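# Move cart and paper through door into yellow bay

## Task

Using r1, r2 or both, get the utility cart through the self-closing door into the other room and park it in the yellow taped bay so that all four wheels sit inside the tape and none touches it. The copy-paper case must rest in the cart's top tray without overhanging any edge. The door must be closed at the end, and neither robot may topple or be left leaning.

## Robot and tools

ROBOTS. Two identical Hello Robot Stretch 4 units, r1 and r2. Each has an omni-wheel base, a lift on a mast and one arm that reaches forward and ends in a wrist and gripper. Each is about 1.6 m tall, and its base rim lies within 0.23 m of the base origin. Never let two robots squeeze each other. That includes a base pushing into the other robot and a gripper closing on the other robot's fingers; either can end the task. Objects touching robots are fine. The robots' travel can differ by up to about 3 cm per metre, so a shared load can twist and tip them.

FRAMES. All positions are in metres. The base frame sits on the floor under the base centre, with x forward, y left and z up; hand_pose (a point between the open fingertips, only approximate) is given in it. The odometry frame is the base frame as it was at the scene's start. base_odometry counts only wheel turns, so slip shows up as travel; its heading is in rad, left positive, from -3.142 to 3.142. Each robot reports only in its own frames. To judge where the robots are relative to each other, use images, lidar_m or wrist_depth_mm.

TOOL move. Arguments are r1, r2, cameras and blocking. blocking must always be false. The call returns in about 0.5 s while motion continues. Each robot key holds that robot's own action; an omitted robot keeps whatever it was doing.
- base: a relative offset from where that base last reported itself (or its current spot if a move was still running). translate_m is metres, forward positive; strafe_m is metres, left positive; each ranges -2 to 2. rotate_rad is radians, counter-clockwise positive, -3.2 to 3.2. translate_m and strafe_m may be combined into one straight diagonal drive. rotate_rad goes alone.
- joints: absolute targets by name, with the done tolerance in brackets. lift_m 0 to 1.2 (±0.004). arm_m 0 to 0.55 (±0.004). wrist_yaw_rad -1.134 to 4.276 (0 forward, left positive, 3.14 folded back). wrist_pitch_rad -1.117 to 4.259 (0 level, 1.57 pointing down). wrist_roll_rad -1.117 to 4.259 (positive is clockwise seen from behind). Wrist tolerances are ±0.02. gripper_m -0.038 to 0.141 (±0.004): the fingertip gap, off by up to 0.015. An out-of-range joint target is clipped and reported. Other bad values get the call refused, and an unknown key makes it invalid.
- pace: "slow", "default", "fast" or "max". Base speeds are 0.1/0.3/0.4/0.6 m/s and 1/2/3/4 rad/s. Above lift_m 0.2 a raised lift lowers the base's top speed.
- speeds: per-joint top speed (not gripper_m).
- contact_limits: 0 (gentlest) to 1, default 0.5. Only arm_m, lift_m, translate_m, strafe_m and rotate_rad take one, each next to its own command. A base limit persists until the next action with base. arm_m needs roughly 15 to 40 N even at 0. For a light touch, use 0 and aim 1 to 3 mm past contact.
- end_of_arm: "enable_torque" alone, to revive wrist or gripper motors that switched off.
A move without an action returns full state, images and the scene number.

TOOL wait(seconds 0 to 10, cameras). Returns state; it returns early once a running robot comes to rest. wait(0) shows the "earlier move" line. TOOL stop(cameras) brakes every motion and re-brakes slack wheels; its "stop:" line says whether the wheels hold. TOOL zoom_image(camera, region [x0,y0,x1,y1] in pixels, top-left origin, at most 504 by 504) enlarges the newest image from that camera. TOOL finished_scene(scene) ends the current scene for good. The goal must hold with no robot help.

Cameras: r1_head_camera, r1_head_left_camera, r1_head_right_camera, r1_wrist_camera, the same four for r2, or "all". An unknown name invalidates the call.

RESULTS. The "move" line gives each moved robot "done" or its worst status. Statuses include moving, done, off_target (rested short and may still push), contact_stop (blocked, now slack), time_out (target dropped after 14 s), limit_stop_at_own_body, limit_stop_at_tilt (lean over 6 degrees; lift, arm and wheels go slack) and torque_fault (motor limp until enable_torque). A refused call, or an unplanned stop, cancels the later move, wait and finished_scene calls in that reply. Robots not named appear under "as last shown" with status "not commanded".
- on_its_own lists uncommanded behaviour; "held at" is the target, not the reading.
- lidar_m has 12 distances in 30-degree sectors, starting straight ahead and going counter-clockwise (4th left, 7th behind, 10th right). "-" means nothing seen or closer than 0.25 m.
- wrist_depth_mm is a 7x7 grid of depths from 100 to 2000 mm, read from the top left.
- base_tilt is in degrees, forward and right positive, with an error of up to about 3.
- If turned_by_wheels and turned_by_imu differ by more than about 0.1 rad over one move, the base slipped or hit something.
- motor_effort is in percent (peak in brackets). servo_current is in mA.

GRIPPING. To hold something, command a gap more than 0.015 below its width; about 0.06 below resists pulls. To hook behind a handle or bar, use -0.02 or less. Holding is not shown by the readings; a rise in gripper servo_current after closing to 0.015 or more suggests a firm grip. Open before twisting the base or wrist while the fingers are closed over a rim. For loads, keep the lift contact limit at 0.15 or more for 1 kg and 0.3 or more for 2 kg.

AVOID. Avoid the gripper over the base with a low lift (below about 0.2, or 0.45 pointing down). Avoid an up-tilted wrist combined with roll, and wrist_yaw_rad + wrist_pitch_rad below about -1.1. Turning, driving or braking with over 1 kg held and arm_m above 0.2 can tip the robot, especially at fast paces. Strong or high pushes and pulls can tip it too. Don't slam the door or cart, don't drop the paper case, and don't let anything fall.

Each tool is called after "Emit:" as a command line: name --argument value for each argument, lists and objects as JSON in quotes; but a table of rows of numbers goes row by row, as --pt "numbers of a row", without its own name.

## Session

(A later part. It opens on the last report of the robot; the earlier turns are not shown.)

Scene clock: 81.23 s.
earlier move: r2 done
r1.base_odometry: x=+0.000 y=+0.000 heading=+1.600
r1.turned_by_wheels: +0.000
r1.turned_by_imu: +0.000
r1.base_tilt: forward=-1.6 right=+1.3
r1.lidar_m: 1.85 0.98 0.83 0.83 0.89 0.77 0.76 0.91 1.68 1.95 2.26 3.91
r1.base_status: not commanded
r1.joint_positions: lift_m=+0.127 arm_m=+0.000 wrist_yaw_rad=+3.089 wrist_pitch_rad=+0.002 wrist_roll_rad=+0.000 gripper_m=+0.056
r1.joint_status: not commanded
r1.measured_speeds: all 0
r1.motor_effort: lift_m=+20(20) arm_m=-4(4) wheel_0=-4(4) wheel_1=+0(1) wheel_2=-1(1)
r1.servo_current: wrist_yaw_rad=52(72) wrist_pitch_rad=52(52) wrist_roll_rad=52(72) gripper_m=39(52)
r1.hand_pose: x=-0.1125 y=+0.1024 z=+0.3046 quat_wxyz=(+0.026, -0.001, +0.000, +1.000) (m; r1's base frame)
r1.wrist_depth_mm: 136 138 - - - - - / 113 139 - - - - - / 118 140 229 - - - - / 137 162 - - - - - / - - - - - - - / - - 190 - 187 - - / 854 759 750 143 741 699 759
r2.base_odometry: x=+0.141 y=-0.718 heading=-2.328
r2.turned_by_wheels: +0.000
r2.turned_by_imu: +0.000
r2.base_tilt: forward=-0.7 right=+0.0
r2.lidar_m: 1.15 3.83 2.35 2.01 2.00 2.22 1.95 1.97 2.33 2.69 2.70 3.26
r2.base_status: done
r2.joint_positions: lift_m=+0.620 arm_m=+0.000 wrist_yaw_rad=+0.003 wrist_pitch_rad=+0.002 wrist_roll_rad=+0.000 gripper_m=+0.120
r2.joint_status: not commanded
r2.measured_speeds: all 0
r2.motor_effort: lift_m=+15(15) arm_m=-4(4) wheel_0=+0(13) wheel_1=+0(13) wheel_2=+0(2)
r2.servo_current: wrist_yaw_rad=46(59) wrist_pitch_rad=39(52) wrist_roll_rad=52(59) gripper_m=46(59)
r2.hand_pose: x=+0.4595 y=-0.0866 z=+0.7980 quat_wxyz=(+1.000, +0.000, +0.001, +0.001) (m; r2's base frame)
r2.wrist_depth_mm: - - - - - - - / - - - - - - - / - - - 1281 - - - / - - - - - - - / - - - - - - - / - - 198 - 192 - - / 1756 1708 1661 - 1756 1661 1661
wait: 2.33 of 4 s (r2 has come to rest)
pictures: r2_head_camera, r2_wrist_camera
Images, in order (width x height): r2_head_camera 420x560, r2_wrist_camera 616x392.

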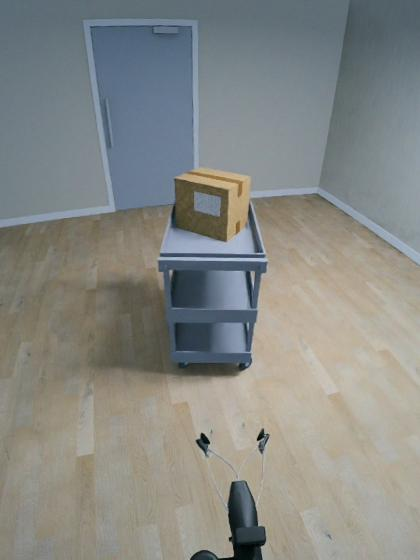

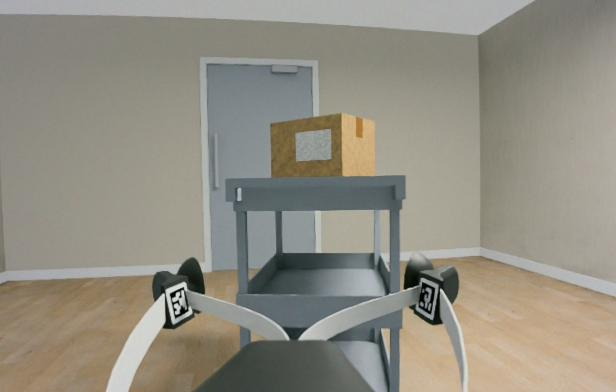

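Emit:
move --r2 '{"base":{"translate_m":0.45},"joints":{"lift_m":0.73,"wrist_roll_rad":1.57,"gripper_m":0.12}}' --blocking false

Emit:
wait --seconds 4 --cameras '["r2_head_camera","r2_wrist_camera"]'

Emit:
zoom_image --camera "r2_head_camera" --region '[120, 200, 320, 480]'

Scene clock: 123.07 s.
move: r2 moving
r1: as last shown
r1.lidar_m: 1.85 0.97 0.84 0.84 0.91 0.77 0.78 0.92 1.63 1.95 2.24 3.91
r1.motor_effort: lift_m=+20(20) arm_m=-4(4) wheel_0=-3(4) wheel_1=-1(1) wheel_2=-1(1)
r1.servo_current: wrist_yaw_rad=52(65) wrist_pitch_rad=46(46) wrist_roll_rad=39(59) gripper_m=39(46)
r1.wrist_depth_mm: 136 138 - - - - - / 113 139 - - - - - / 118 140 229 - - - - / 137 162 - - - - - / - - - - - - - / - - 190 - 187 - - / 842 759 750 143 741 699 759
r2.base_odometry: x=+0.119 y=-0.741 heading=-2.328
r2.turned_by_wheels: +0.000
r2.turned_by_imu: +0.000
r2.base_tilt: forward=-0.7 right=+0.1
r2.lidar_m: 1.12 3.82 2.33 2.00 2.00 2.27 1.98 1.99 2.35 2.72 2.73 3.24
r2.base_status: translate_m moving
r2.joint_positions: lift_m=+0.658 arm_m=+0.000 wrist_yaw_rad=+0.003 wrist_pitch_rad=+0.002 wrist_roll_rad=+0.589 gripper_m=+0.120
r2.joint_status: lift_m moving; wrist_roll_rad moving; the others done
r2.measured_speeds: translate_m=+0.122 strafe_m=+0.000 rotate_rad=+0.000 lift_m=+0.146 arm_m=+0.000 wrist_yaw_rad=+0.000 wrist_pitch_rad=+0.000 wrist_roll_rad=+1.820
r2.motor_effort: lift_m=+24(25) arm_m=-4(4) wheel_0=+9(10) wheel_1=+6(9) wheel_2=-12(13)
r2.servo_current: wrist_yaw_rad=52(52) wrist_pitch_rad=39(46) wrist_roll_rad=85(91) gripper_m=46(52)
r2.hand_pose: x=+0.4595 y=-0.0866 z=+0.8354 quat_wxyz=(+0.957, +0.290, +0.001, +0.001) (m; r2's base frame)
r2.wrist_depth_mm: - - - - - - - / - - - - - - - / - - - 1229 - - - / - - - 1205 - - - / - - - - 1464 - 1661 / - - 198 1025 188 1499 1308 / - - - - - - 1098
pictures: none

Scene clock: 125.57 s.
earlier move: r2 done
r1.base_odometry: x=+0.000 y=+0.000 heading=+1.600
r1.turned_by_wheels: +0.000
r1.turned_by_imu: +0.000
r1.base_tilt: forward=-1.6 right=+1.3
r1.lidar_m: 1.87 0.98 0.84 0.84 0.92 0.77 0.77 0.93 1.65 1.95 2.27 3.91
r1.base_status: not commanded
r1.joint_positions: lift_m=+0.127 arm_m=+0.000 wrist_yaw_rad=+3.089 wrist_pitch_rad=+0.002 wrist_roll_rad=+0.000 gripper_m=+0.056
r1.joint_status: not commanded
r1.measured_speeds: all 0
r1.motor_effort: lift_m=+20(20) arm_m=-4(4) wheel_0=-3(4) wheel_1=-1(1) wheel_2=-1(1)
r1.servo_current: wrist_yaw_rad=52(65) wrist_pitch_rad=33(52) wrist_roll_rad=52(72) gripper_m=39(52)
r1.hand_pose: x=-0.1125 y=+0.1024 z=+0.3046 quat_wxyz=(+0.026, -0.001, +0.000, +1.000) (m; r1's base frame)
r1.wrist_depth_mm: 136 139 - - - - - / 113 139 - - - - - / 118 140 229 - - - - / 137 162 - - - - - / - - - - - - - / - - 190 - 187 - - / 842 750 750 143 741 691 759
r2.base_odometry: x=-0.168 y=-1.045 heading=-2.327
r2.turned_by_wheels: +0.000
r2.turned_by_imu: +0.001
r2.base_tilt: forward=-0.7 right=+0.0
r2.lidar_m: 0.71 3.35 2.43 2.14 2.13 2.56 2.38 2.39 2.86 2.61 2.63 0.74
r2.base_status: done
r2.joint_positions: lift_m=+0.730 arm_m=+0.000 wrist_yaw_rad=+0.003 wrist_pitch_rad=+0.002 wrist_roll_rad=+1.568 gripper_m=+0.120
r2.joint_status: all done
r2.measured_speeds: all 0
r2.motor_effort: lift_m=+21(25) arm_m=-4(4) wheel_0=+1(11) wheel_1=+2(9) wheel_2=-2(14)
r2.servo_current: wrist_yaw_rad=46(65) wrist_pitch_rad=46(46) wrist_roll_rad=52(98) gripper_m=52(59)
r2.hand_pose: x=+0.4595 y=-0.0866 z=+0.9075 quat_wxyz=(+0.708, +0.706, +0.001, +0.000) (m; r2's base frame)
r2.wrist_depth_mm: - - - - - 1756 1229 / - - - - - 1808 535 / - - - 842 539 - 539 / - - - 768 544 - 544 / - - - 854 549 - 554 / - - 198 496 200 - 554 / - - - - - 1863 559
wait: 2.50 of 4 s (r2 has come to rest)
pictures: r2_head_camera, r2_wrist_camera
Images, in order (width x height): r2_head_camera 420x560, r2_wrist_camera 616x392.

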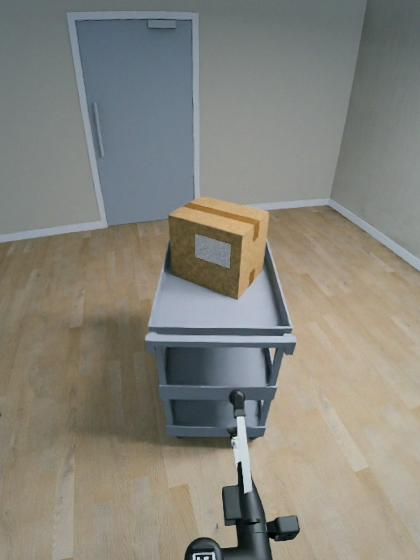

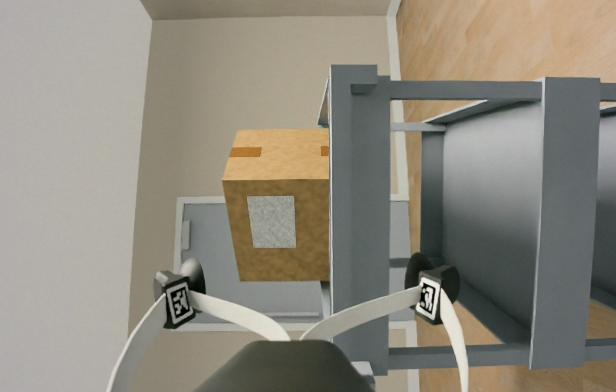

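Scaled by 1.800 from the camera's 420x560 image, which has a finer 1200x1600 frame.

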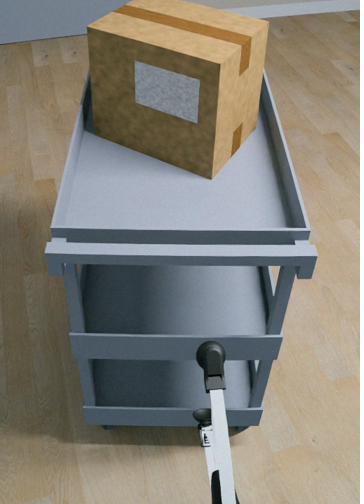

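Emit:
zoom_image --camera "r2_wrist_camera" --region '[290, 50, 440, 390]'

Scaled by 1.482.

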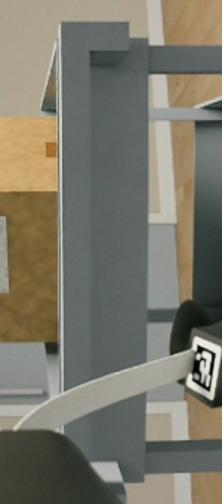

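Emit:
move --r2 '{"base":{"translate_m":0.15},"joints":{"lift_m":0.672}}' --blocking false

Emit:
wait --seconds 4 --cameras '["r2_head_camera","r2_wrist_camera"]'

Scene clock: 142.17 s.
move: r2 moving
r1: as last shown
r1.base_tilt: forward=-1.6 right=+1.2
r1.lidar_m: 1.86 0.99 0.84 0.84 0.90 0.77 0.78 0.91 1.62 1.96 2.28 3.91
r1.servo_current: wrist_yaw_rad=59(59) wrist_pitch_rad=33(46) wrist_roll_rad=65(65) gripper_m=39(46)
r1.wrist_depth_mm: 136 139 - - - - - / 113 139 - - - - - / 118 140 229 - - - - / 137 162 - - - - - / - - - - - - - / - - 190 - 187 - - / 831 750 750 143 750 699 759
r2.base_odometry: x=-0.190 y=-1.068 heading=-2.327
r2.turned_by_wheels: +0.000
r2.turned_by_imu: +0.001
r2.base_tilt: forward=-0.7 right=+0.0
r2.lidar_m: 0.68 3.33 2.44 2.15 2.11 2.58 2.42 2.44 2.89 2.61 2.63 0.72
r2.base_status: translate_m moving
r2.joint_positions: lift_m=+0.694 arm_m=+0.000 wrist_yaw_rad=+0.003 wrist_pitch_rad=+0.002 wrist_roll_rad=+1.568 gripper_m=+0.120
r2.joint_status: lift_m moving
r2.measured_speeds: translate_m=+0.121 strafe_m=-0.001 rotate_rad=-0.003 lift_m=-0.119 arm_m=+0.000 wrist_yaw_rad=+0.000 wrist_pitch_rad=+0.000 wrist_roll_rad=+0.000
r2.motor_effort: lift_m=+11(20) arm_m=-4(4) wheel_0=+6(10) wheel_1=+8(8) wheel_2=-13(13)
r2.servo_current: wrist_yaw_rad=52(65) wrist_pitch_rad=46(46) wrist_roll_rad=46(59) gripper_m=52(59)
r2.hand_pose: x=+0.4595 y=-0.0866 z=+0.8713 quat_wxyz=(+0.708, +0.706, +0.001, +0.000) (m; r2's base frame)
r2.wrist_depth_mm: - - - - - 1708 1182 / - - - 508 - 1618 508 / - - - 512 1098 - 508 / - - 768 741 - - 521 / - - 866 809 525 - 525 / - - 198 525 198 - 535 / - - - - - 544 539
pictures: none

Scene clock: 143.50 s.
earlier move: r2 done
r1.base_odometry: x=+0.000 y=+0.000 heading=+1.600
r1.turned_by_wheels: +0.000
r1.turned_by_imu: +0.000
r1.base_tilt: forward=-1.6 right=+1.3
r1.lidar_m: 1.88 0.98 0.83 0.83 0.91 0.76 0.78 0.92 1.64 1.95 2.25 3.90
r1.base_status: not commanded
r1.joint_positions: lift_m=+0.127 arm_m=+0.000 wrist_yaw_rad=+3.089 wrist_pitch_rad=+0.002 wrist_roll_rad=+0.000 gripper_m=+0.056
r1.joint_status: not commanded
r1.measured_speeds: all 0
r1.motor_effort: lift_m=+20(20) arm_m=-4(4) wheel_0=-3(4) wheel_1=+0(1) wheel_2=-1(1)
r1.servo_current: wrist_yaw_rad=59(72) wrist_pitch_rad=46(46) wrist_roll_rad=59(65) gripper_m=39(46)
r1.hand_pose: x=-0.1125 y=+0.1024 z=+0.3046 quat_wxyz=(+0.026, -0.001, +0.000, +1.000) (m; r1's base frame)
r1.wrist_depth_mm: 136 139 - - - - - / 113 139 - - - - - / 118 140 228 - - - - / 137 162 - - - - - / - - - - - - - / - - 190 - 187 - - / 842 750 750 143 750 699 759
r2.base_odometry: x=-0.271 y=-1.154 heading=-2.327
r2.turned_by_wheels: +0.000
r2.turned_by_imu: +0.000
r2.base_tilt: forward=-0.7 right=+0.1
r2.lidar_m: 0.56 3.21 2.45 2.17 2.14 2.61 2.52 2.54 2.95 2.59 2.61 0.56
r2.base_status: done
r2.joint_positions: lift_m=+0.672 arm_m=+0.000 wrist_yaw_rad=+0.003 wrist_pitch_rad=+0.002 wrist_roll_rad=+1.568 gripper_m=+0.120
r2.joint_status: all done
r2.measured_speeds: all 0
r2.motor_effort: lift_m=+14(20) arm_m=-4(4) wheel_0=+4(11) wheel_1=+3(9) wheel_2=-5(13)
r2.servo_current: wrist_yaw_rad=46(65) wrist_pitch_rad=33(52) wrist_roll_rad=39(59) gripper_m=46(59)
r2.hand_pose: x=+0.4595 y=-0.0866 z=+0.8501 quat_wxyz=(+0.708, +0.706, +0.001, +0.000) (m; r2's base frame)
r2.wrist_depth_mm: - - - 325 - 1537 1160 / - - - 382 - 699 - / - - 715 392 991 - - / - - 627 394 - - 399 / - - 707 399 991 - 402 / - - 200 343 198 - - / - - - - - 1808 -
wait: 1.33 of 4 s (r2 has come to rest)
pictures: r2_head_camera, r2_wrist_camera
Images, in order (width x height): r2_head_camera 420x560, r2_wrist_camera 616x392.

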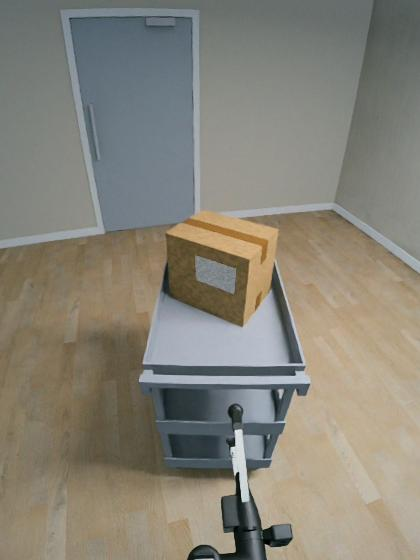

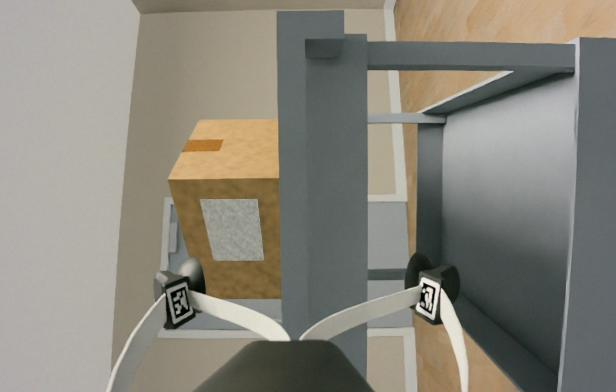

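Emit:
move --r2 '{"base":{"translate_m":0.125},"joints":{"lift_m":0.686},"pace":"slow"}' --blocking false

Emit:
wait --seconds 4 --cameras '["r2_head_camera","r2_wrist_camera"]'

Emit:
zoom_image --camera "r2_head_camera" --region '[120, 320, 330, 520]'

Scene clock: 152.03 s.
move: r2 moving
r1: as last shown
r1.lidar_m: 1.85 0.99 0.83 0.81 0.92 0.78 0.77 0.92 1.63 1.94 2.28 3.91
r1.motor_effort: lift_m=+20(20) arm_m=-4(4) wheel_0=-4(4) wheel_1=-1(1) wheel_2=-1(1)
r1.servo_current: wrist_yaw_rad=59(72) wrist_pitch_rad=46(46) wrist_roll_rad=39(65) gripper_m=46(46)
r1.wrist_depth_mm: 136 138 - - - - - / 114 139 - - - - - / 118 139 229 - - - - / 137 162 - - - - - / - - - - - - - / - - 190 - 187 - - / 842 750 750 143 741 691 778
r2.base_odometry: x=-0.280 y=-1.163 heading=-2.327
r2.turned_by_wheels: +0.000
r2.turned_by_imu: +0.000
r2.base_tilt: forward=-0.7 right=+0.0
r2.lidar_m: 0.54 0.59 2.45 2.18 2.15 2.57 2.56 2.54 2.95 2.59 2.58 0.57
r2.base_status: translate_m moving
r2.joint_positions: lift_m=+0.686 arm_m=+0.000 wrist_yaw_rad=+0.003 wrist_pitch_rad=+0.002 wrist_roll_rad=+1.568 gripper_m=+0.120
r2.joint_status: lift_m moving
r2.measured_speeds: translate_m=+0.048 strafe_m=+0.000 rotate_rad=+0.000 lift_m=+0.008 arm_m=+0.000 wrist_yaw_rad=+0.000 wrist_pitch_rad=+0.000 wrist_roll_rad=+0.000
r2.motor_effort: lift_m=+24(24) arm_m=-4(4) wheel_0=+5(12) wheel_1=+5(5) wheel_2=-9(10)
r2.servo_current: wrist_yaw_rad=46(52) wrist_pitch_rad=39(46) wrist_roll_rad=46(65) gripper_m=52(59)
r2.hand_pose: x=+0.4595 y=-0.0866 z=+0.8634 quat_wxyz=(+0.708, +0.706, +0.001, +0.000) (m; r2's base frame)
r2.wrist_depth_mm: - - - 312 379 1366 1118 / - - - 375 379 842 - / - - 707 377 379 - - / - - 621 384 - - - / - - 699 389 389 - - / - - 200 330 196 - - / - - - - - 1921 -
pictures: none

Scene clock: 154.07 s.
earlier move: r2 done
r1.base_odometry: x=+0.000 y=+0.000 heading=+1.600
r1.turned_by_wheels: +0.000
r1.turned_by_imu: +0.000
r1.base_tilt: forward=-1.6 right=+1.2
r1.lidar_m: 1.88 1.00 0.84 0.85 0.90 0.77 0.78 0.89 1.62 1.95 2.25 3.91
r1.base_status: not commanded
r1.joint_positions: lift_m=+0.127 arm_m=+0.000 wrist_yaw_rad=+3.089 wrist_pitch_rad=+0.002 wrist_roll_rad=+0.000 gripper_m=+0.056
r1.joint_status: not commanded
r1.measured_speeds: all 0
r1.motor_effort: lift_m=+20(20) arm_m=-4(4) wheel_0=-3(4) wheel_1=-1(1) wheel_2=-1(1)
r1.servo_current: wrist_yaw_rad=39(72) wrist_pitch_rad=39(52) wrist_roll_rad=46(72) gripper_m=52(52)
r1.hand_pose: x=-0.1125 y=+0.1024 z=+0.3046 quat_wxyz=(+0.026, -0.001, +0.000, +1.000) (m; r1's base frame)
r1.wrist_depth_mm: 136 139 - - - - - / 114 139 - - - - - / 117 140 229 - - - - / 137 161 - - - - - / - - - - - - - / - - 189 - 187 - - / 854 732 759 143 750 699 759
r2.base_odometry: x=-0.357 y=-1.245 heading=-2.327
r2.turned_by_wheels: +0.000
r2.turned_by_imu: +0.001
r2.base_tilt: forward=-0.7 right=+0.0
r2.lidar_m: 0.45 0.46 2.50 2.19 2.18 2.61 2.64 2.66 2.92 2.56 2.58 0.46
r2.base_status: done
r2.joint_positions: lift_m=+0.686 arm_m=+0.000 wrist_yaw_rad=+0.003 wrist_pitch_rad=+0.002 wrist_roll_rad=+1.568 gripper_m=+0.120
r2.joint_status: all done
r2.measured_speeds: all 0
r2.motor_effort: lift_m=+21(24) arm_m=-4(4) wheel_0=+4(12) wheel_1=+5(8) wheel_2=-5(11)
r2.servo_current: wrist_yaw_rad=52(65) wrist_pitch_rad=46(46) wrist_roll_rad=39(65) gripper_m=52(59)
r2.hand_pose: x=+0.4595 y=-0.0866 z=+0.8635 quat_wxyz=(+0.708, +0.706, +0.001, +0.000) (m; r2's base frame)
r2.wrist_depth_mm: - - - 204 260 1618 1160 / - - - 262 263 1708 - / - - 569 209 268 854 - / - - 504 270 271 878 - / - - 559 274 274 866 - / - - 201 216 213 - - / - - - - 282 1756 -
wait: 2.03 of 4 s (r2 has come to rest)
pictures: r2_head_camera, r2_wrist_camera
Images, in order (width x height): r2_head_camera 420x560, r2_wrist_camera 616x392.

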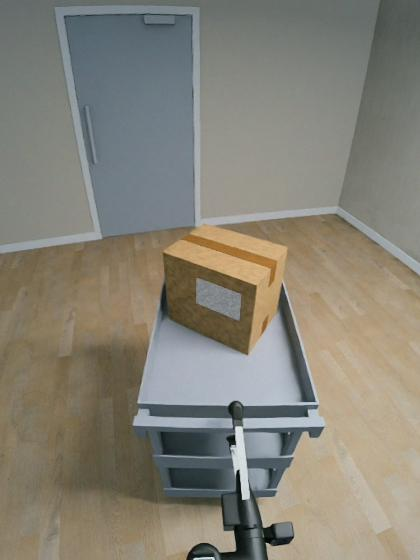

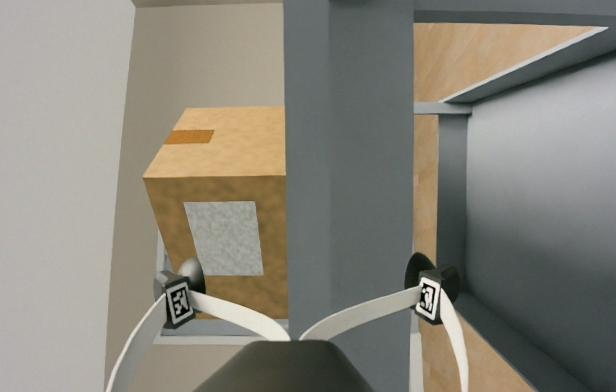

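Scaled by 2.400 from the camera's 420x560 image, which has a finer 1200x1600 frame.

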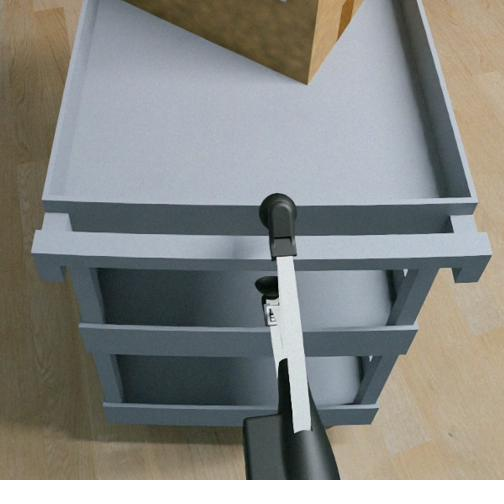

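Emit:
move --r2 '{"joints":{"gripper_m":-0.025}}' --blocking false

Emit:
wait --seconds 2 --cameras '["r2_wrist_camera"]'

Scene clock: 158.17 s.
move: r2 moving
r1: as last shown
r1.lidar_m: 1.89 0.98 0.85 0.84 0.92 0.78 0.78 0.95 1.68 1.97 2.27 3.92
r1.motor_effort: lift_m=+20(20) arm_m=-4(4) wheel_0=-4(4) wheel_1=-1(1) wheel_2=-1(1)
r1.servo_current: wrist_yaw_rad=52(65) wrist_pitch_rad=39(46) wrist_roll_rad=39(65) gripper_m=46(52)
r1.wrist_depth_mm: 136 139 - - - - - / 113 139 - - - - - / 117 140 229 - - - - / 137 161 - - - - - / - - - - - - - / - - 190 - 187 - - / 842 750 768 143 750 699 768
r2.base_odometry: x=-0.357 y=-1.245 heading=-2.327
r2.turned_by_wheels: +0.000
r2.turned_by_imu: +0.000
r2.base_tilt: forward=-0.7 right=+0.1
r2.lidar_m: 0.45 0.49 2.52 2.20 2.20 2.62 2.65 2.66 2.91 2.54 2.56 0.48
r2.base_status: not commanded
r2.joint_positions: lift_m=+0.686 arm_m=+0.000 wrist_yaw_rad=+0.003 wrist_pitch_rad=+0.002 wrist_roll_rad=+1.568 gripper_m=+0.106
r2.joint_status: gripper_m moving
r2.measured_speeds: all 0
r2.motor_effort: lift_m=+21(21) arm_m=-4(4) wheel_0=+4(5) wheel_1=+6(6) wheel_2=-5(6)
r2.servo_current: wrist_yaw_rad=46(52) wrist_pitch_rad=39(46) wrist_roll_rad=59(59) gripper_m=104(104)
r2.hand_pose: x=+0.4595 y=-0.0866 z=+0.8635 quat_wxyz=(+0.708, +0.706, +0.001, +0.000) (m; r2's base frame)
r2.wrist_depth_mm: - - - 204 262 1618 1182 / - - - 262 264 1661 - / - - 574 209 268 878 - / - - 508 270 272 866 - / - - 554 274 273 891 - / - - 196 216 199 - - / - - - - 282 1756 -
pictures: none

Scene clock: 159.87 s.
earlier move: r2 done
r1.base_odometry: x=+0.000 y=+0.000 heading=+1.600
r1.turned_by_wheels: +0.000
r1.turned_by_imu: +0.000
r1.base_tilt: forward=-1.6 right=+1.3
r1.lidar_m: 1.89 0.99 0.84 0.84 0.90 0.76 0.78 0.91 1.64 1.95 2.25 3.91
r1.base_status: not commanded
r1.joint_positions: lift_m=+0.127 arm_m=+0.000 wrist_yaw_rad=+3.089 wrist_pitch_rad=+0.002 wrist_roll_rad=+0.000 gripper_m=+0.056
r1.joint_status: not commanded
r1.measured_speeds: all 0
r1.motor_effort: lift_m=+20(20) arm_m=-4(4) wheel_0=-3(4) wheel_1=-1(1) wheel_2=-1(1)
r1.servo_current: wrist_yaw_rad=46(65) wrist_pitch_rad=39(52) wrist_roll_rad=52(65) gripper_m=46(52)
r1.hand_pose: x=-0.1125 y=+0.1024 z=+0.3046 quat_wxyz=(+0.026, -0.001, +0.000, +1.000) (m; r1's base frame)
r1.wrist_depth_mm: 136 138 - - - - - / 113 139 - - - - - / 118 140 229 - - - - / 137 162 - - - - - / - - - - - - - / - - 191 - 188 - - / 842 750 750 143 750 699 768
r2.base_odometry: x=-0.357 y=-1.245 heading=-2.327
r2.turned_by_wheels: +0.000
r2.turned_by_imu: +0.000
r2.base_tilt: forward=-0.6 right=+0.1
r2.lidar_m: 0.42 0.46 2.47 2.20 2.21 2.63 2.67 2.67 2.92 2.54 2.56 0.46
r2.base_status: not commanded
r2.joint_positions: lift_m=+0.686 arm_m=+0.000 wrist_yaw_rad=+0.003 wrist_pitch_rad=+0.002 wrist_roll_rad=+1.568 gripper_m=-0.023
r2.joint_status: all done
r2.measured_speeds: all 0
r2.motor_effort: lift_m=+21(21) arm_m=-4(4) wheel_0=+4(5) wheel_1=+6(6) wheel_2=-2(6)
r2.servo_current: wrist_yaw_rad=46(59) wrist_pitch_rad=39(46) wrist_roll_rad=39(59) gripper_m=143(286)
r2.hand_pose: x=+0.4595 y=-0.0866 z=+0.8635 quat_wxyz=(+0.708, +0.706, +0.001, +0.000) (m; r2's base frame)
r2.wrist_depth_mm: - - - 195 252 1618 1118 / - - - 198 257 1618 - / - - 554 202 260 854 - / - - 500 203 264 866 - / - - 559 206 268 866 - / - - 186 204 177 - - / - - - - - 1618 -
wait: 1.70 of 2 s (r2 has come to rest)
pictures: r2_wrist_camera
Images, in order (width x height): r2_wrist_camera 616x392.

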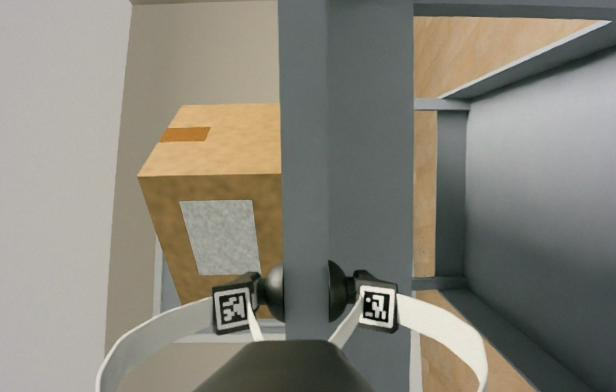

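Emit:
move --r2 '{"base":{"translate_m":-0.85},"pace":"slow"}' --blocking false

Emit:
wait --seconds 10 --cameras '["r2_head_camera","r2_wrist_camera"]'

Scene clock: 175.10 s.
move: r2 moving
r1: as last shown
r1.lidar_m: 1.87 1.00 0.84 0.84 0.88 0.77 0.77 0.93 1.64 1.93 2.25 3.90
r1.motor_effort: lift_m=+20(20) arm_m=-4(4) wheel_0=-3(3) wheel_1=-1(1) wheel_2=-1(1)
r1.servo_current: wrist_yaw_rad=46(59) wrist_pitch_rad=39(52) wrist_roll_rad=52(65) gripper_m=46(46)
r1.wrist_depth_mm: 136 138 - - - - - / 113 139 - - - - - / 118 140 229 - - - - / 137 161 - - - - - / - - - - - - - / - - 190 - 187 - - / 842 750 750 144 741 699 759
r2.base_odometry: x=-0.348 y=-1.236 heading=-2.327
r2.turned_by_wheels: +0.000
r2.turned_by_imu: +0.001
r2.base_tilt: forward=-0.7 right=+0.1
r2.lidar_m: 0.40 0.46 2.47 2.18 2.21 2.61 2.64 2.67 2.91 2.56 2.55 0.46
r2.base_status: translate_m moving
r2.joint_positions: lift_m=+0.686 arm_m=+0.000 wrist_yaw_rad=+0.003 wrist_pitch_rad=+0.002 wrist_roll_rad=+1.568 gripper_m=-0.023
r2.joint_status: not commanded
r2.measured_speeds: translate_m=-0.049 strafe_m=+0.000 rotate_rad=+0.000 lift_m=+0.000 arm_m=+0.000 wrist_yaw_rad=+0.000 wrist_pitch_rad=+0.000 wrist_roll_rad=+0.000
r2.motor_effort: lift_m=+21(21) arm_m=-4(4) wheel_0=-6(7) wheel_1=-8(8) wheel_2=+12(16)
r2.servo_current: wrist_yaw_rad=46(59) wrist_pitch_rad=33(46) wrist_roll_rad=39(59) gripper_m=143(150)
r2.hand_pose: x=+0.4595 y=-0.0866 z=+0.8635 quat_wxyz=(+0.708, +0.706, +0.001, +0.000) (m; r2's base frame)
r2.wrist_depth_mm: - - - 195 252 1537 1098 / - - - 198 256 1756 - / - - 554 202 259 854 - / - - 500 204 264 854 - / - - 564 207 267 891 - / - - 186 205 178 - - / - - - - - 1661 -
pictures: none

Scene clock: 184.40 s.
earlier move: r2 done
r1.base_odometry: x=+0.000 y=+0.000 heading=+1.600
r1.turned_by_wheels: +0.000
r1.turned_by_imu: -0.001
r1.base_tilt: forward=-1.6 right=+1.3
r1.lidar_m: 1.88 0.99 0.83 0.82 0.91 0.78 0.78 0.93 1.66 1.94 2.25 3.91
r1.base_status: not commanded
r1.joint_positions: lift_m=+0.127 arm_m=+0.000 wrist_yaw_rad=+3.089 wrist_pitch_rad=+0.002 wrist_roll_rad=+0.000 gripper_m=+0.056
r1.joint_status: not commanded
r1.measured_speeds: all 0
r1.motor_effort: lift_m=+20(20) arm_m=-4(4) wheel_0=-3(4) wheel_1=-1(1) wheel_2=-1(1)
r1.servo_current: wrist_yaw_rad=52(72) wrist_pitch_rad=46(52) wrist_roll_rad=59(72) gripper_m=33(46)
r1.hand_pose: x=-0.1125 y=+0.1024 z=+0.3046 quat_wxyz=(+0.026, -0.001, +0.000, +1.000) (m; r1's base frame)
r1.wrist_depth_mm: 136 138 - - - - - / 113 139 - - - - - / 117 140 229 - - - - / 137 162 - - - - - / - - - - - - - / - - 190 - 187 - - / 831 741 750 143 750 691 768
r2.base_odometry: x=+0.226 y=-0.627 heading=-2.327
r2.turned_by_wheels: +0.000
r2.turned_by_imu: +0.004
r2.base_tilt: forward=-0.7 right=+0.0
r2.lidar_m: 0.41 0.44 2.29 1.96 1.99 2.09 1.83 1.84 2.19 2.73 2.73 0.47
r2.base_status: done
r2.joint_positions: lift_m=+0.686 arm_m=+0.000 wrist_yaw_rad=+0.003 wrist_pitch_rad=+0.002 wrist_roll_rad=+1.568 gripper_m=-0.023
r2.joint_status: not commanded
r2.measured_speeds: all 0
r2.motor_effort: lift_m=+21(21) arm_m=-4(4) wheel_0=-2(12) wheel_1=-4(8) wheel_2=+8(16)
r2.servo_current: wrist_yaw_rad=52(65) wrist_pitch_rad=39(46) wrist_roll_rad=59(65) gripper_m=137(150)
r2.hand_pose: x=+0.4596 y=-0.0865 z=+0.8635 quat_wxyz=(+0.708, +0.706, +0.002, +0.001) (m; r2's base frame)
r2.wrist_depth_mm: - - - 218 279 286 291 / - - - 216 277 1708 559 / - - - 213 274 831 - / - - 517 212 271 866 - / - - 525 211 268 866 - / - - 186 205 177 842 - / - - 615 - - 1863 -
wait: 9.30 of 10 s (r2 has come to rest)
pictures: r2_head_camera, r2_wrist_camera
Images, in order (width x height): r2_head_camera 420x560, r2_wrist_camera 616x392.

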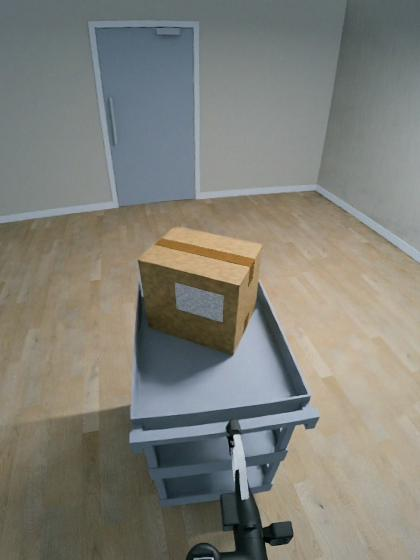

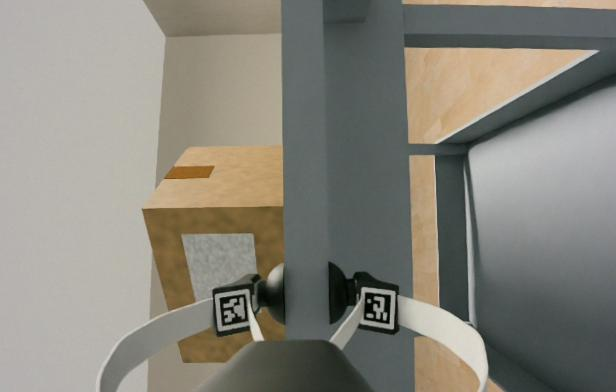

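Emit:
move --r2 '{"joints":{"gripper_m":0.12}}' --blocking false

Emit:
wait --seconds 2

Emit:
move --r2 '{"base":{"translate_m":-0.3}}' --blocking false

Emit:
wait --seconds 4

Emit:
move --r2 '{"base":{"rotate_rad":0.327},"joints":{"wrist_roll_rad":0}}' --r1 '{"base":{"translate_m":0.9}}' --blocking false

Emit:
wait --seconds 6

Emit:
wait --seconds 4 --cameras '["r2_head_camera","r2_wrist_camera","r1_head_left_camera","r1_head_camera"]'

Scene clock: 204.47 s.
move: r2 moving
r1: as last shown
r1.turned_by_imu: +0.000
r1.lidar_m: 1.88 0.99 0.84 0.85 0.90 0.77 0.78 0.95 1.66 1.94 2.27 3.93
r1.servo_current: wrist_yaw_rad=39(65) wrist_pitch_rad=46(46) wrist_roll_rad=59(59) gripper_m=46(46)
r1.wrist_depth_mm: 136 139 - - - - - / 113 139 - - - - - / 118 139 229 - - - - / 137 162 - - - - - / - - - - - - - / - - 190 - 187 - - / 854 750 759 143 750 699 759
r2.base_odometry: x=+0.226 y=-0.627 heading=-2.327
r2.turned_by_wheels: +0.000
r2.turned_by_imu: +0.000
r2.base_tilt: forward=-0.7 right=+0.1
r2.lidar_m: 0.41 0.43 2.29 1.95 1.99 2.08 1.81 1.82 2.19 2.73 2.77 0.47
r2.base_status: not commanded
r2.joint_positions: lift_m=+0.686 arm_m=+0.000 wrist_yaw_rad=+0.003 wrist_pitch_rad=+0.002 wrist_roll_rad=+1.568 gripper_m=+0.002
r2.joint_status: gripper_m moving
r2.measured_speeds: all 0
r2.motor_effort: lift_m=+21(21) arm_m=-4(4) wheel_0=-1(2) wheel_1=-4(4) wheel_2=+6(8)
r2.servo_current: wrist_yaw_rad=39(59) wrist_pitch_rad=33(46) wrist_roll_rad=46(52) gripper_m=59(117)
r2.hand_pose: x=+0.4596 y=-0.0865 z=+0.8635 quat_wxyz=(+0.708, +0.706, +0.002, +0.001) (m; r2's base frame)
r2.wrist_depth_mm: - - - 224 285 291 291 / - - - 220 281 1708 1118 / - - - 218 278 831 - / - - 525 276 276 878 - / - - 521 214 274 878 - / - - 188 209 180 - - / - - 627 - 268 - -
pictures: none

Scene clock: 206.17 s.
earlier move: r2 done
r1.base_odometry: x=+0.000 y=+0.000 heading=+1.600
r1.turned_by_wheels: +0.000
r1.turned_by_imu: +0.000
r1.base_tilt: forward=-1.6 right=+1.3
r1.lidar_m: 1.85 1.00 0.83 0.84 0.90 0.77 0.76 0.94 1.68 1.93 2.30 3.91
r1.base_status: not commanded
r1.joint_positions: lift_m=+0.127 arm_m=+0.000 wrist_yaw_rad=+3.089 wrist_pitch_rad=+0.002 wrist_roll_rad=+0.000 gripper_m=+0.056
r1.joint_status: not commanded
r1.measured_speeds: all 0
r1.motor_effort: lift_m=+20(20) arm_m=-4(4) wheel_0=-4(4) wheel_1=-1(1) wheel_2=-1(1)
r1.servo_current: wrist_yaw_rad=52(65) wrist_pitch_rad=39(52) wrist_roll_rad=46(65) gripper_m=39(46)
r1.hand_pose: x=-0.1125 y=+0.1024 z=+0.3046 quat_wxyz=(+0.026, -0.001, +0.000, +1.000) (m; r1's base frame)
r1.wrist_depth_mm: 137 139 - - - - - / 113 139 - - - - - / 118 140 229 - - - - / 137 162 - - - - - / - - - - - - - / - - 190 - 187 - - / 842 750 750 143 741 699 759
r2.base_odometry: x=+0.226 y=-0.627 heading=-2.327
r2.turned_by_wheels: +0.000
r2.turned_by_imu: +0.000
r2.base_tilt: forward=-0.6 right=+0.1
r2.lidar_m: 0.41 0.42 2.28 1.97 1.97 2.08 1.83 1.83 2.17 2.73 2.76 0.49
r2.base_status: not commanded
r2.joint_positions: lift_m=+0.686 arm_m=+0.000 wrist_yaw_rad=+0.003 wrist_pitch_rad=+0.002 wrist_roll_rad=+1.568 gripper_m=+0.120
r2.joint_status: all done
r2.measured_speeds: all 0
r2.motor_effort: lift_m=+21(21) arm_m=-4(4) wheel_0=-1(2) wheel_1=-4(5) wheel_2=+6(8)
r2.servo_current: wrist_yaw_rad=52(65) wrist_pitch_rad=46(46) wrist_roll_rad=52(59) gripper_m=52(117)
r2.hand_pose: x=+0.4596 y=-0.0865 z=+0.8635 quat_wxyz=(+0.708, +0.706, +0.002, +0.001) (m; r2's base frame)
r2.wrist_depth_mm: - - - 265 290 297 304 / - - - 289 287 1661 1182 / - - - 285 285 831 - / - - 539 282 282 878 - / - - 525 277 279 878 - / - - 200 217 214 - - / - - 627 - - - -
wait: 1.70 of 2 s (r2 has come to rest)
pictures: none

Scene clock: 206.67 s.
move: r2 moving
r1: as last shown
r1.lidar_m: 1.89 0.95 0.82 0.85 0.93 0.75 0.75 0.91 1.65 1.95 2.27 3.91
r1.servo_current: wrist_yaw_rad=52(59) wrist_pitch_rad=39(46) wrist_roll_rad=52(65) gripper_m=39(52)
r1.wrist_depth_mm: 137 138 - - - - - / 114 139 - - - - - / 118 140 229 - - - - / 137 162 - - - - - / - - - - - - - / - - 190 - 188 - - / 854 759 759 143 750 691 759
r2.base_odometry: x=+0.248 y=-0.604 heading=-2.327
r2.turned_by_wheels: +0.000
r2.turned_by_imu: +0.000
r2.base_tilt: forward=-0.7 right=+0.1
r2.lidar_m: 0.44 0.46 2.26 1.96 1.97 2.06 1.80 1.79 2.16 2.75 2.77 0.51
r2.base_status: translate_m moving
r2.joint_positions: lift_m=+0.686 arm_m=+0.000 wrist_yaw_rad=+0.003 wrist_pitch_rad=+0.002 wrist_roll_rad=+1.568 gripper_m=+0.120
r2.joint_status: not commanded
r2.measured_speeds: translate_m=-0.121 strafe_m=+0.002 rotate_rad=+0.002 lift_m=+0.000 arm_m=+0.000 wrist_yaw_rad=+0.000 wrist_pitch_rad=+0.000 wrist_roll_rad=+0.000
r2.motor_effort: lift_m=+21(21) arm_m=-4(4) wheel_0=-9(9) wheel_1=-8(9) wheel_2=+12(13)
r2.servo_current: wrist_yaw_rad=46(65) wrist_pitch_rad=39(46) wrist_roll_rad=46(59) gripper_m=46(59)
r2.hand_pose: x=+0.4596 y=-0.0865 z=+0.8635 quat_wxyz=(+0.708, +0.706, +0.002, +0.001) (m; r2's base frame)
r2.wrist_depth_mm: - - - 256 324 1336 1060 / - - - 315 315 1618 484 / - - - 310 314 831 - / - - 569 309 309 - - / - - 564 304 307 - - / - - 217 245 198 - - / - - 661 - - 1863 -
pictures: none

Scene clock: 208.63 s.
earlier move: r2 done
r1.base_odometry: x=+0.000 y=+0.000 heading=+1.600
r1.turned_by_wheels: +0.000
r1.turned_by_imu: +0.000
r1.base_tilt: forward=-1.6 right=+1.3
r1.lidar_m: 1.87 1.00 0.82 0.85 0.92 0.78 0.77 0.90 1.64 1.94 2.27 3.92
r1.base_status: not commanded
r1.joint_positions: lift_m=+0.127 arm_m=+0.000 wrist_yaw_rad=+3.089 wrist_pitch_rad=+0.002 wrist_roll_rad=+0.000 gripper_m=+0.056
r1.joint_status: not commanded
r1.measured_speeds: all 0
r1.motor_effort: lift_m=+20(20) arm_m=-4(4) wheel_0=-3(4) wheel_1=-1(1) wheel_2=-1(1)
r1.servo_current: wrist_yaw_rad=46(65) wrist_pitch_rad=33(52) wrist_roll_rad=46(65) gripper_m=39(52)
r1.hand_pose: x=-0.1125 y=+0.1024 z=+0.3046 quat_wxyz=(+0.026, -0.001, +0.000, +1.000) (m; r1's base frame)
r1.wrist_depth_mm: 136 139 - - - - - / 113 139 - - - - - / 117 140 229 - - - - / 137 162 - - - - - / - - - - - - - / - - 191 - 187 - - / 842 750 759 143 741 691 759
r2.base_odometry: x=+0.432 y=-0.409 heading=-2.327
r2.turned_by_wheels: +0.000
r2.turned_by_imu: +0.000
r2.base_tilt: forward=-0.7 right=+0.1
r2.lidar_m: 0.72 3.63 2.21 1.91 1.93 1.76 1.54 1.54 1.84 2.80 2.83 0.78
r2.base_status: done
r2.joint_positions: lift_m=+0.686 arm_m=+0.000 wrist_yaw_rad=+0.003 wrist_pitch_rad=+0.002 wrist_roll_rad=+1.568 gripper_m=+0.120
r2.joint_status: not commanded
r2.measured_speeds: all 0
r2.motor_effort: lift_m=+21(21) arm_m=-4(4) wheel_0=-2(9) wheel_1=-4(9) wheel_2=+3(14)
r2.servo_current: wrist_yaw_rad=39(65) wrist_pitch_rad=39(46) wrist_roll_rad=46(65) gripper_m=52(59)
r2.hand_pose: x=+0.4596 y=-0.0866 z=+0.8635 quat_wxyz=(+0.708, +0.706, +0.002, +0.000) (m; r2's base frame)
r2.wrist_depth_mm: - - - - - 1661 1160 / - - - - - 1708 1205 / - - - 585 - 585 585 / - - 946 580 - 574 580 / - - 866 574 - 574 569 / - - 200 564 198 564 564 / - - - - - - 554
wait: 1.97 of 4 s (r2 has come to rest)
pictures: none

Scene clock: 209.13 s.
move: r1 moving; r2 moving
r1.base_odometry: x=-0.001 y=+0.031 heading=+1.600
r1.turned_by_wheels: +0.000
r1.turned_by_imu: +0.000
r1.base_tilt: forward=-1.6 right=+1.3
r1.lidar_m: 1.85 1.00 0.84 0.84 0.94 0.80 0.80 0.96 1.73 1.95 2.27 3.89
r1.base_status: translate_m moving
r1.joint_positions: lift_m=+0.127 arm_m=+0.000 wrist_yaw_rad=+3.089 wrist_pitch_rad=+0.002 wrist_roll_rad=+0.000 gripper_m=+0.056
r1.joint_status: not commanded
r1.measured_speeds: translate_m=+0.122 strafe_m=+0.000 rotate_rad=+0.000 lift_m=+0.000 arm_m=+0.000 wrist_yaw_rad=+0.000 wrist_pitch_rad=+0.000 wrist_roll_rad=+0.000
r1.motor_effort: lift_m=+20(20) arm_m=-4(4) wheel_0=+5(7) wheel_1=+6(6) wheel_2=-7(9)
r1.servo_current: wrist_yaw_rad=46(52) wrist_pitch_rad=46(46) wrist_roll_rad=33(59) gripper_m=46(46)
r1.hand_pose: x=-0.1125 y=+0.1024 z=+0.3046 quat_wxyz=(+0.026, -0.001, +0.000, +1.000) (m; r1's base frame)
r1.wrist_depth_mm: 136 139 - - - - - / 113 139 - - - - - / 117 139 224 - - - - / 137 163 - - - - - / - - - - - - - / - - 190 - 187 - - / 831 768 759 154 741 732 768
r2.base_odometry: x=+0.432 y=-0.409 heading=-2.094
r2.turned_by_wheels: +0.233
r2.turned_by_imu: +0.227
r2.base_tilt: forward=-0.7 right=+0.1
r2.lidar_m: 0.72 2.70 2.01 1.90 2.04 1.61 1.53 1.61 2.25 2.79 2.92 0.73
r2.base_status: rotate_rad moving
r2.joint_positions: lift_m=+0.686 arm_m=+0.000 wrist_yaw_rad=+0.003 wrist_pitch_rad=+0.002 wrist_roll_rad=+0.981 gripper_m=+0.120
r2.joint_status: wrist_roll_rad moving
r2.measured_speeds: translate_m=-0.001 strafe_m=-0.002 rotate_rad=+0.647 lift_m=+0.000 arm_m=+0.000 wrist_yaw_rad=+0.000 wrist_pitch_rad=+0.000 wrist_roll_rad=-1.820
r2.motor_effort: lift_m=+21(21) arm_m=-4(4) wheel_0=-4(11) wheel_1=-4(10) wheel_2=-7(11)
r2.servo_current: wrist_yaw_rad=46(65) wrist_pitch_rad=39(46) wrist_roll_rad=98(98) gripper_m=52(59)
r2.hand_pose: x=+0.4595 y=-0.0866 z=+0.8635 quat_wxyz=(+0.882, +0.471, +0.001, +0.001) (m; r2's base frame)
r2.wrist_depth_mm: - - - - - 508 - / - - - 768 521 - 1756 / - - - 831 530 - - / - - - 891 549 - 521 / - - - 564 - - 539 / - - 198 - 195 554 549 / - - - - 1756 569 -
pictures: none

Scene clock: 210.13 s.
earlier move: r1 moving; r2 done
r1.base_odometry: x=-0.008 y=+0.271 heading=+1.600
r1.turned_by_wheels: +0.000
r1.turned_by_imu: +0.000
r1.base_tilt: forward=-1.6 right=+1.3
r1.lidar_m: 1.73 0.92 0.77 0.77 0.93 1.04 1.04 1.22 2.02 2.03 2.37 3.66
r1.base_status: translate_m moving
r1.joint_positions: lift_m=+0.127 arm_m=+0.000 wrist_yaw_rad=+3.089 wrist_pitch_rad=+0.002 wrist_roll_rad=+0.000 gripper_m=+0.056
r1.joint_status: not commanded
r1.measured_speeds: translate_m=+0.299 strafe_m=-0.001 rotate_rad=+0.003 lift_m=+0.000 arm_m=+0.000 wrist_yaw_rad=+0.000 wrist_pitch_rad=+0.000 wrist_roll_rad=+0.000
r1.motor_effort: lift_m=+20(20) arm_m=-4(4) wheel_0=+5(9) wheel_1=+5(8) wheel_2=-5(10)
r1.servo_current: wrist_yaw_rad=46(65) wrist_pitch_rad=46(46) wrist_roll_rad=26(72) gripper_m=39(46)
r1.hand_pose: x=-0.1125 y=+0.1024 z=+0.3046 quat_wxyz=(+0.026, -0.001, +0.000, +1.000) (m; r1's base frame)
r1.wrist_depth_mm: 137 138 - - - - - / 112 139 - - - - - / 117 139 221 - - - - / 137 159 - - - - - / - - - - - - - / 1098 1098 190 1098 187 - - / 842 750 750 788 788 768 820
r2.base_odometry: x=+0.432 y=-0.409 heading=-2.001
r2.turned_by_wheels: +0.093
r2.turned_by_imu: +0.091
r2.base_tilt: forward=-0.7 right=+0.1
r2.lidar_m: 0.74 2.53 1.94 1.91 1.99 1.58 1.53 1.67 2.47 2.81 3.03 0.72
r2.base_status: done
r2.joint_positions: lift_m=+0.686 arm_m=+0.000 wrist_yaw_rad=+0.003 wrist_pitch_rad=+0.002 wrist_roll_rad=+0.002 gripper_m=+0.120
r2.joint_status: all done
r2.measured_speeds: all 0
r2.motor_effort: lift_m=+21(21) arm_m=-4(4) wheel_0=-4(11) wheel_1=-3(10) wheel_2=-6(11)
r2.servo_current: wrist_yaw_rad=52(65) wrist_pitch_rad=46(52) wrist_roll_rad=52(111) gripper_m=52(59)
r2.hand_pose: x=+0.4595 y=-0.0866 z=+0.8635 quat_wxyz=(+1.000, +0.001, +0.001, +0.001) (m; r2's base frame)
r2.wrist_depth_mm: - - - - - - - / - - - - - - - / - - - - 854 732 - / - - - - 842 723 - / - - - - 525 462 473 / - - 201 - 195 1008 - / 1921 1808 1983 - - - 842
wait: 1.00 of 6 s (r2 has come to rest)
pictures: none

Scene clock: 213.13 s.
earlier move: r1 done
r1.base_odometry: x=-0.026 y=+0.900 heading=+1.600
r1.turned_by_wheels: +0.000
r1.turned_by_imu: +0.001
r1.base_tilt: forward=-1.6 right=+1.3
r1.lidar_m: 1.34 0.80 0.61 0.59 0.72 1.28 1.62 1.97 2.18 2.17 2.57 3.08
r1.base_status: done
r1.joint_positions: lift_m=+0.127 arm_m=+0.000 wrist_yaw_rad=+3.089 wrist_pitch_rad=+0.002 wrist_roll_rad=+0.000 gripper_m=+0.056
r1.joint_status: not commanded
r1.measured_speeds: all 0
r1.motor_effort: lift_m=+20(20) arm_m=-4(4) wheel_0=+3(9) wheel_1=+2(8) wheel_2=+2(10)
r1.servo_current: wrist_yaw_rad=46(65) wrist_pitch_rad=39(52) wrist_roll_rad=39(72) gripper_m=39(46)
r1.hand_pose: x=-0.1125 y=+0.1024 z=+0.3046 quat_wxyz=(+0.026, -0.001, +0.000, +1.000) (m; r1's base frame)
r1.wrist_depth_mm: 136 139 - - - - - / 113 139 - - - - - / 117 140 229 - - - - / 137 162 - - - - - / 1921 1708 - - - - - / 1229 1182 194 1182 188 1160 1025 / 842 759 759 788 778 778 809
r2.base_odometry: x=+0.432 y=-0.409 heading=-2.001
r2.turned_by_wheels: +0.000
r2.turned_by_imu: +0.000
r2.base_tilt: forward=-0.7 right=+0.1
r2.lidar_m: 0.70 2.52 1.94 1.90 2.00 1.57 1.52 1.69 2.46 2.79 3.02 0.72
r2.base_status: done
r2.joint_positions: lift_m=+0.686 arm_m=+0.000 wrist_yaw_rad=+0.003 wrist_pitch_rad=+0.002 wrist_roll_rad=+0.002 gripper_m=+0.120
r2.joint_status: all done
r2.measured_speeds: all 0
r2.motor_effort: lift_m=+21(21) arm_m=-4(4) wheel_0=-4(11) wheel_1=-2(10) wheel_2=-6(11)
r2.servo_current: wrist_yaw_rad=46(65) wrist_pitch_rad=33(52) wrist_roll_rad=26(111) gripper_m=46(59)
r2.hand_pose: x=+0.4595 y=-0.0866 z=+0.8635 quat_wxyz=(+1.000, +0.001, +0.001, +0.001) (m; r2's base frame)
r2.wrist_depth_mm: - - - - - - - / - - - - - - - / - - - - 866 732 - / - - - - 831 723 - / - - - - 521 459 466 / - - 201 - 195 1008 - / 1921 1863 1983 - - - 866
wait: 3.00 of 4 s (r1 has come to rest)
pictures: r1_head_camera, r1_head_left_camera, r2_head_camera, r2_wrist_camera
Images, in order (width x height): r1_head_camera 420x560, r1_head_left_camera 420x672, r2_head_camera 420x560, r2_wrist_camera 616x392.

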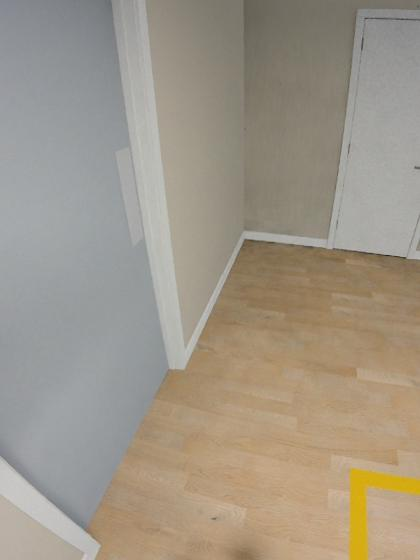

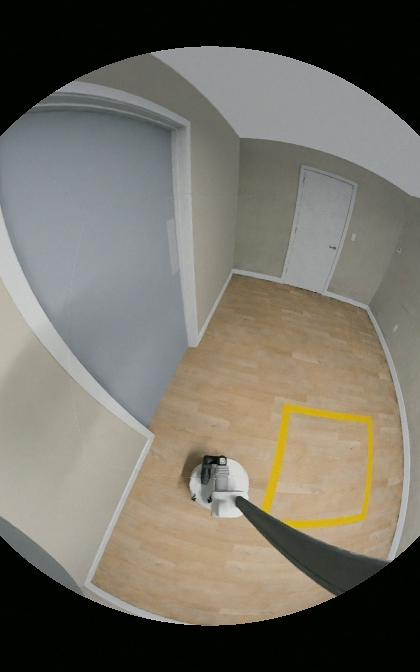

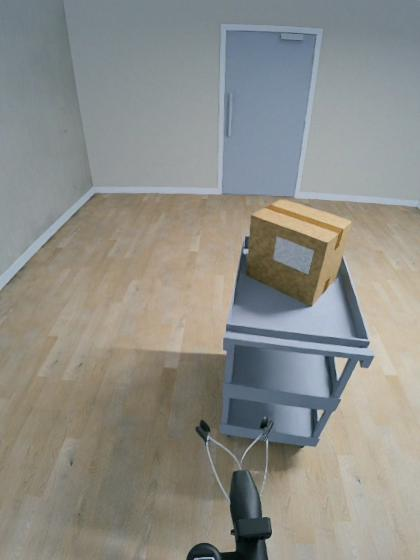

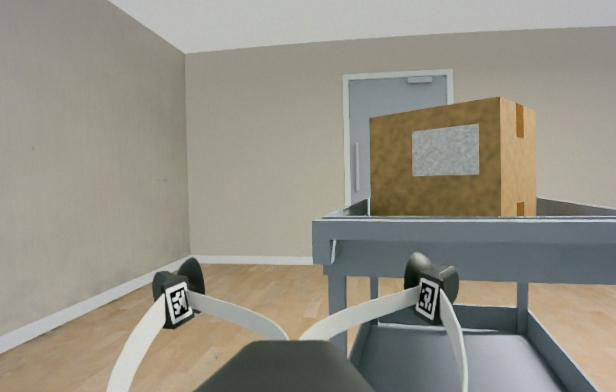

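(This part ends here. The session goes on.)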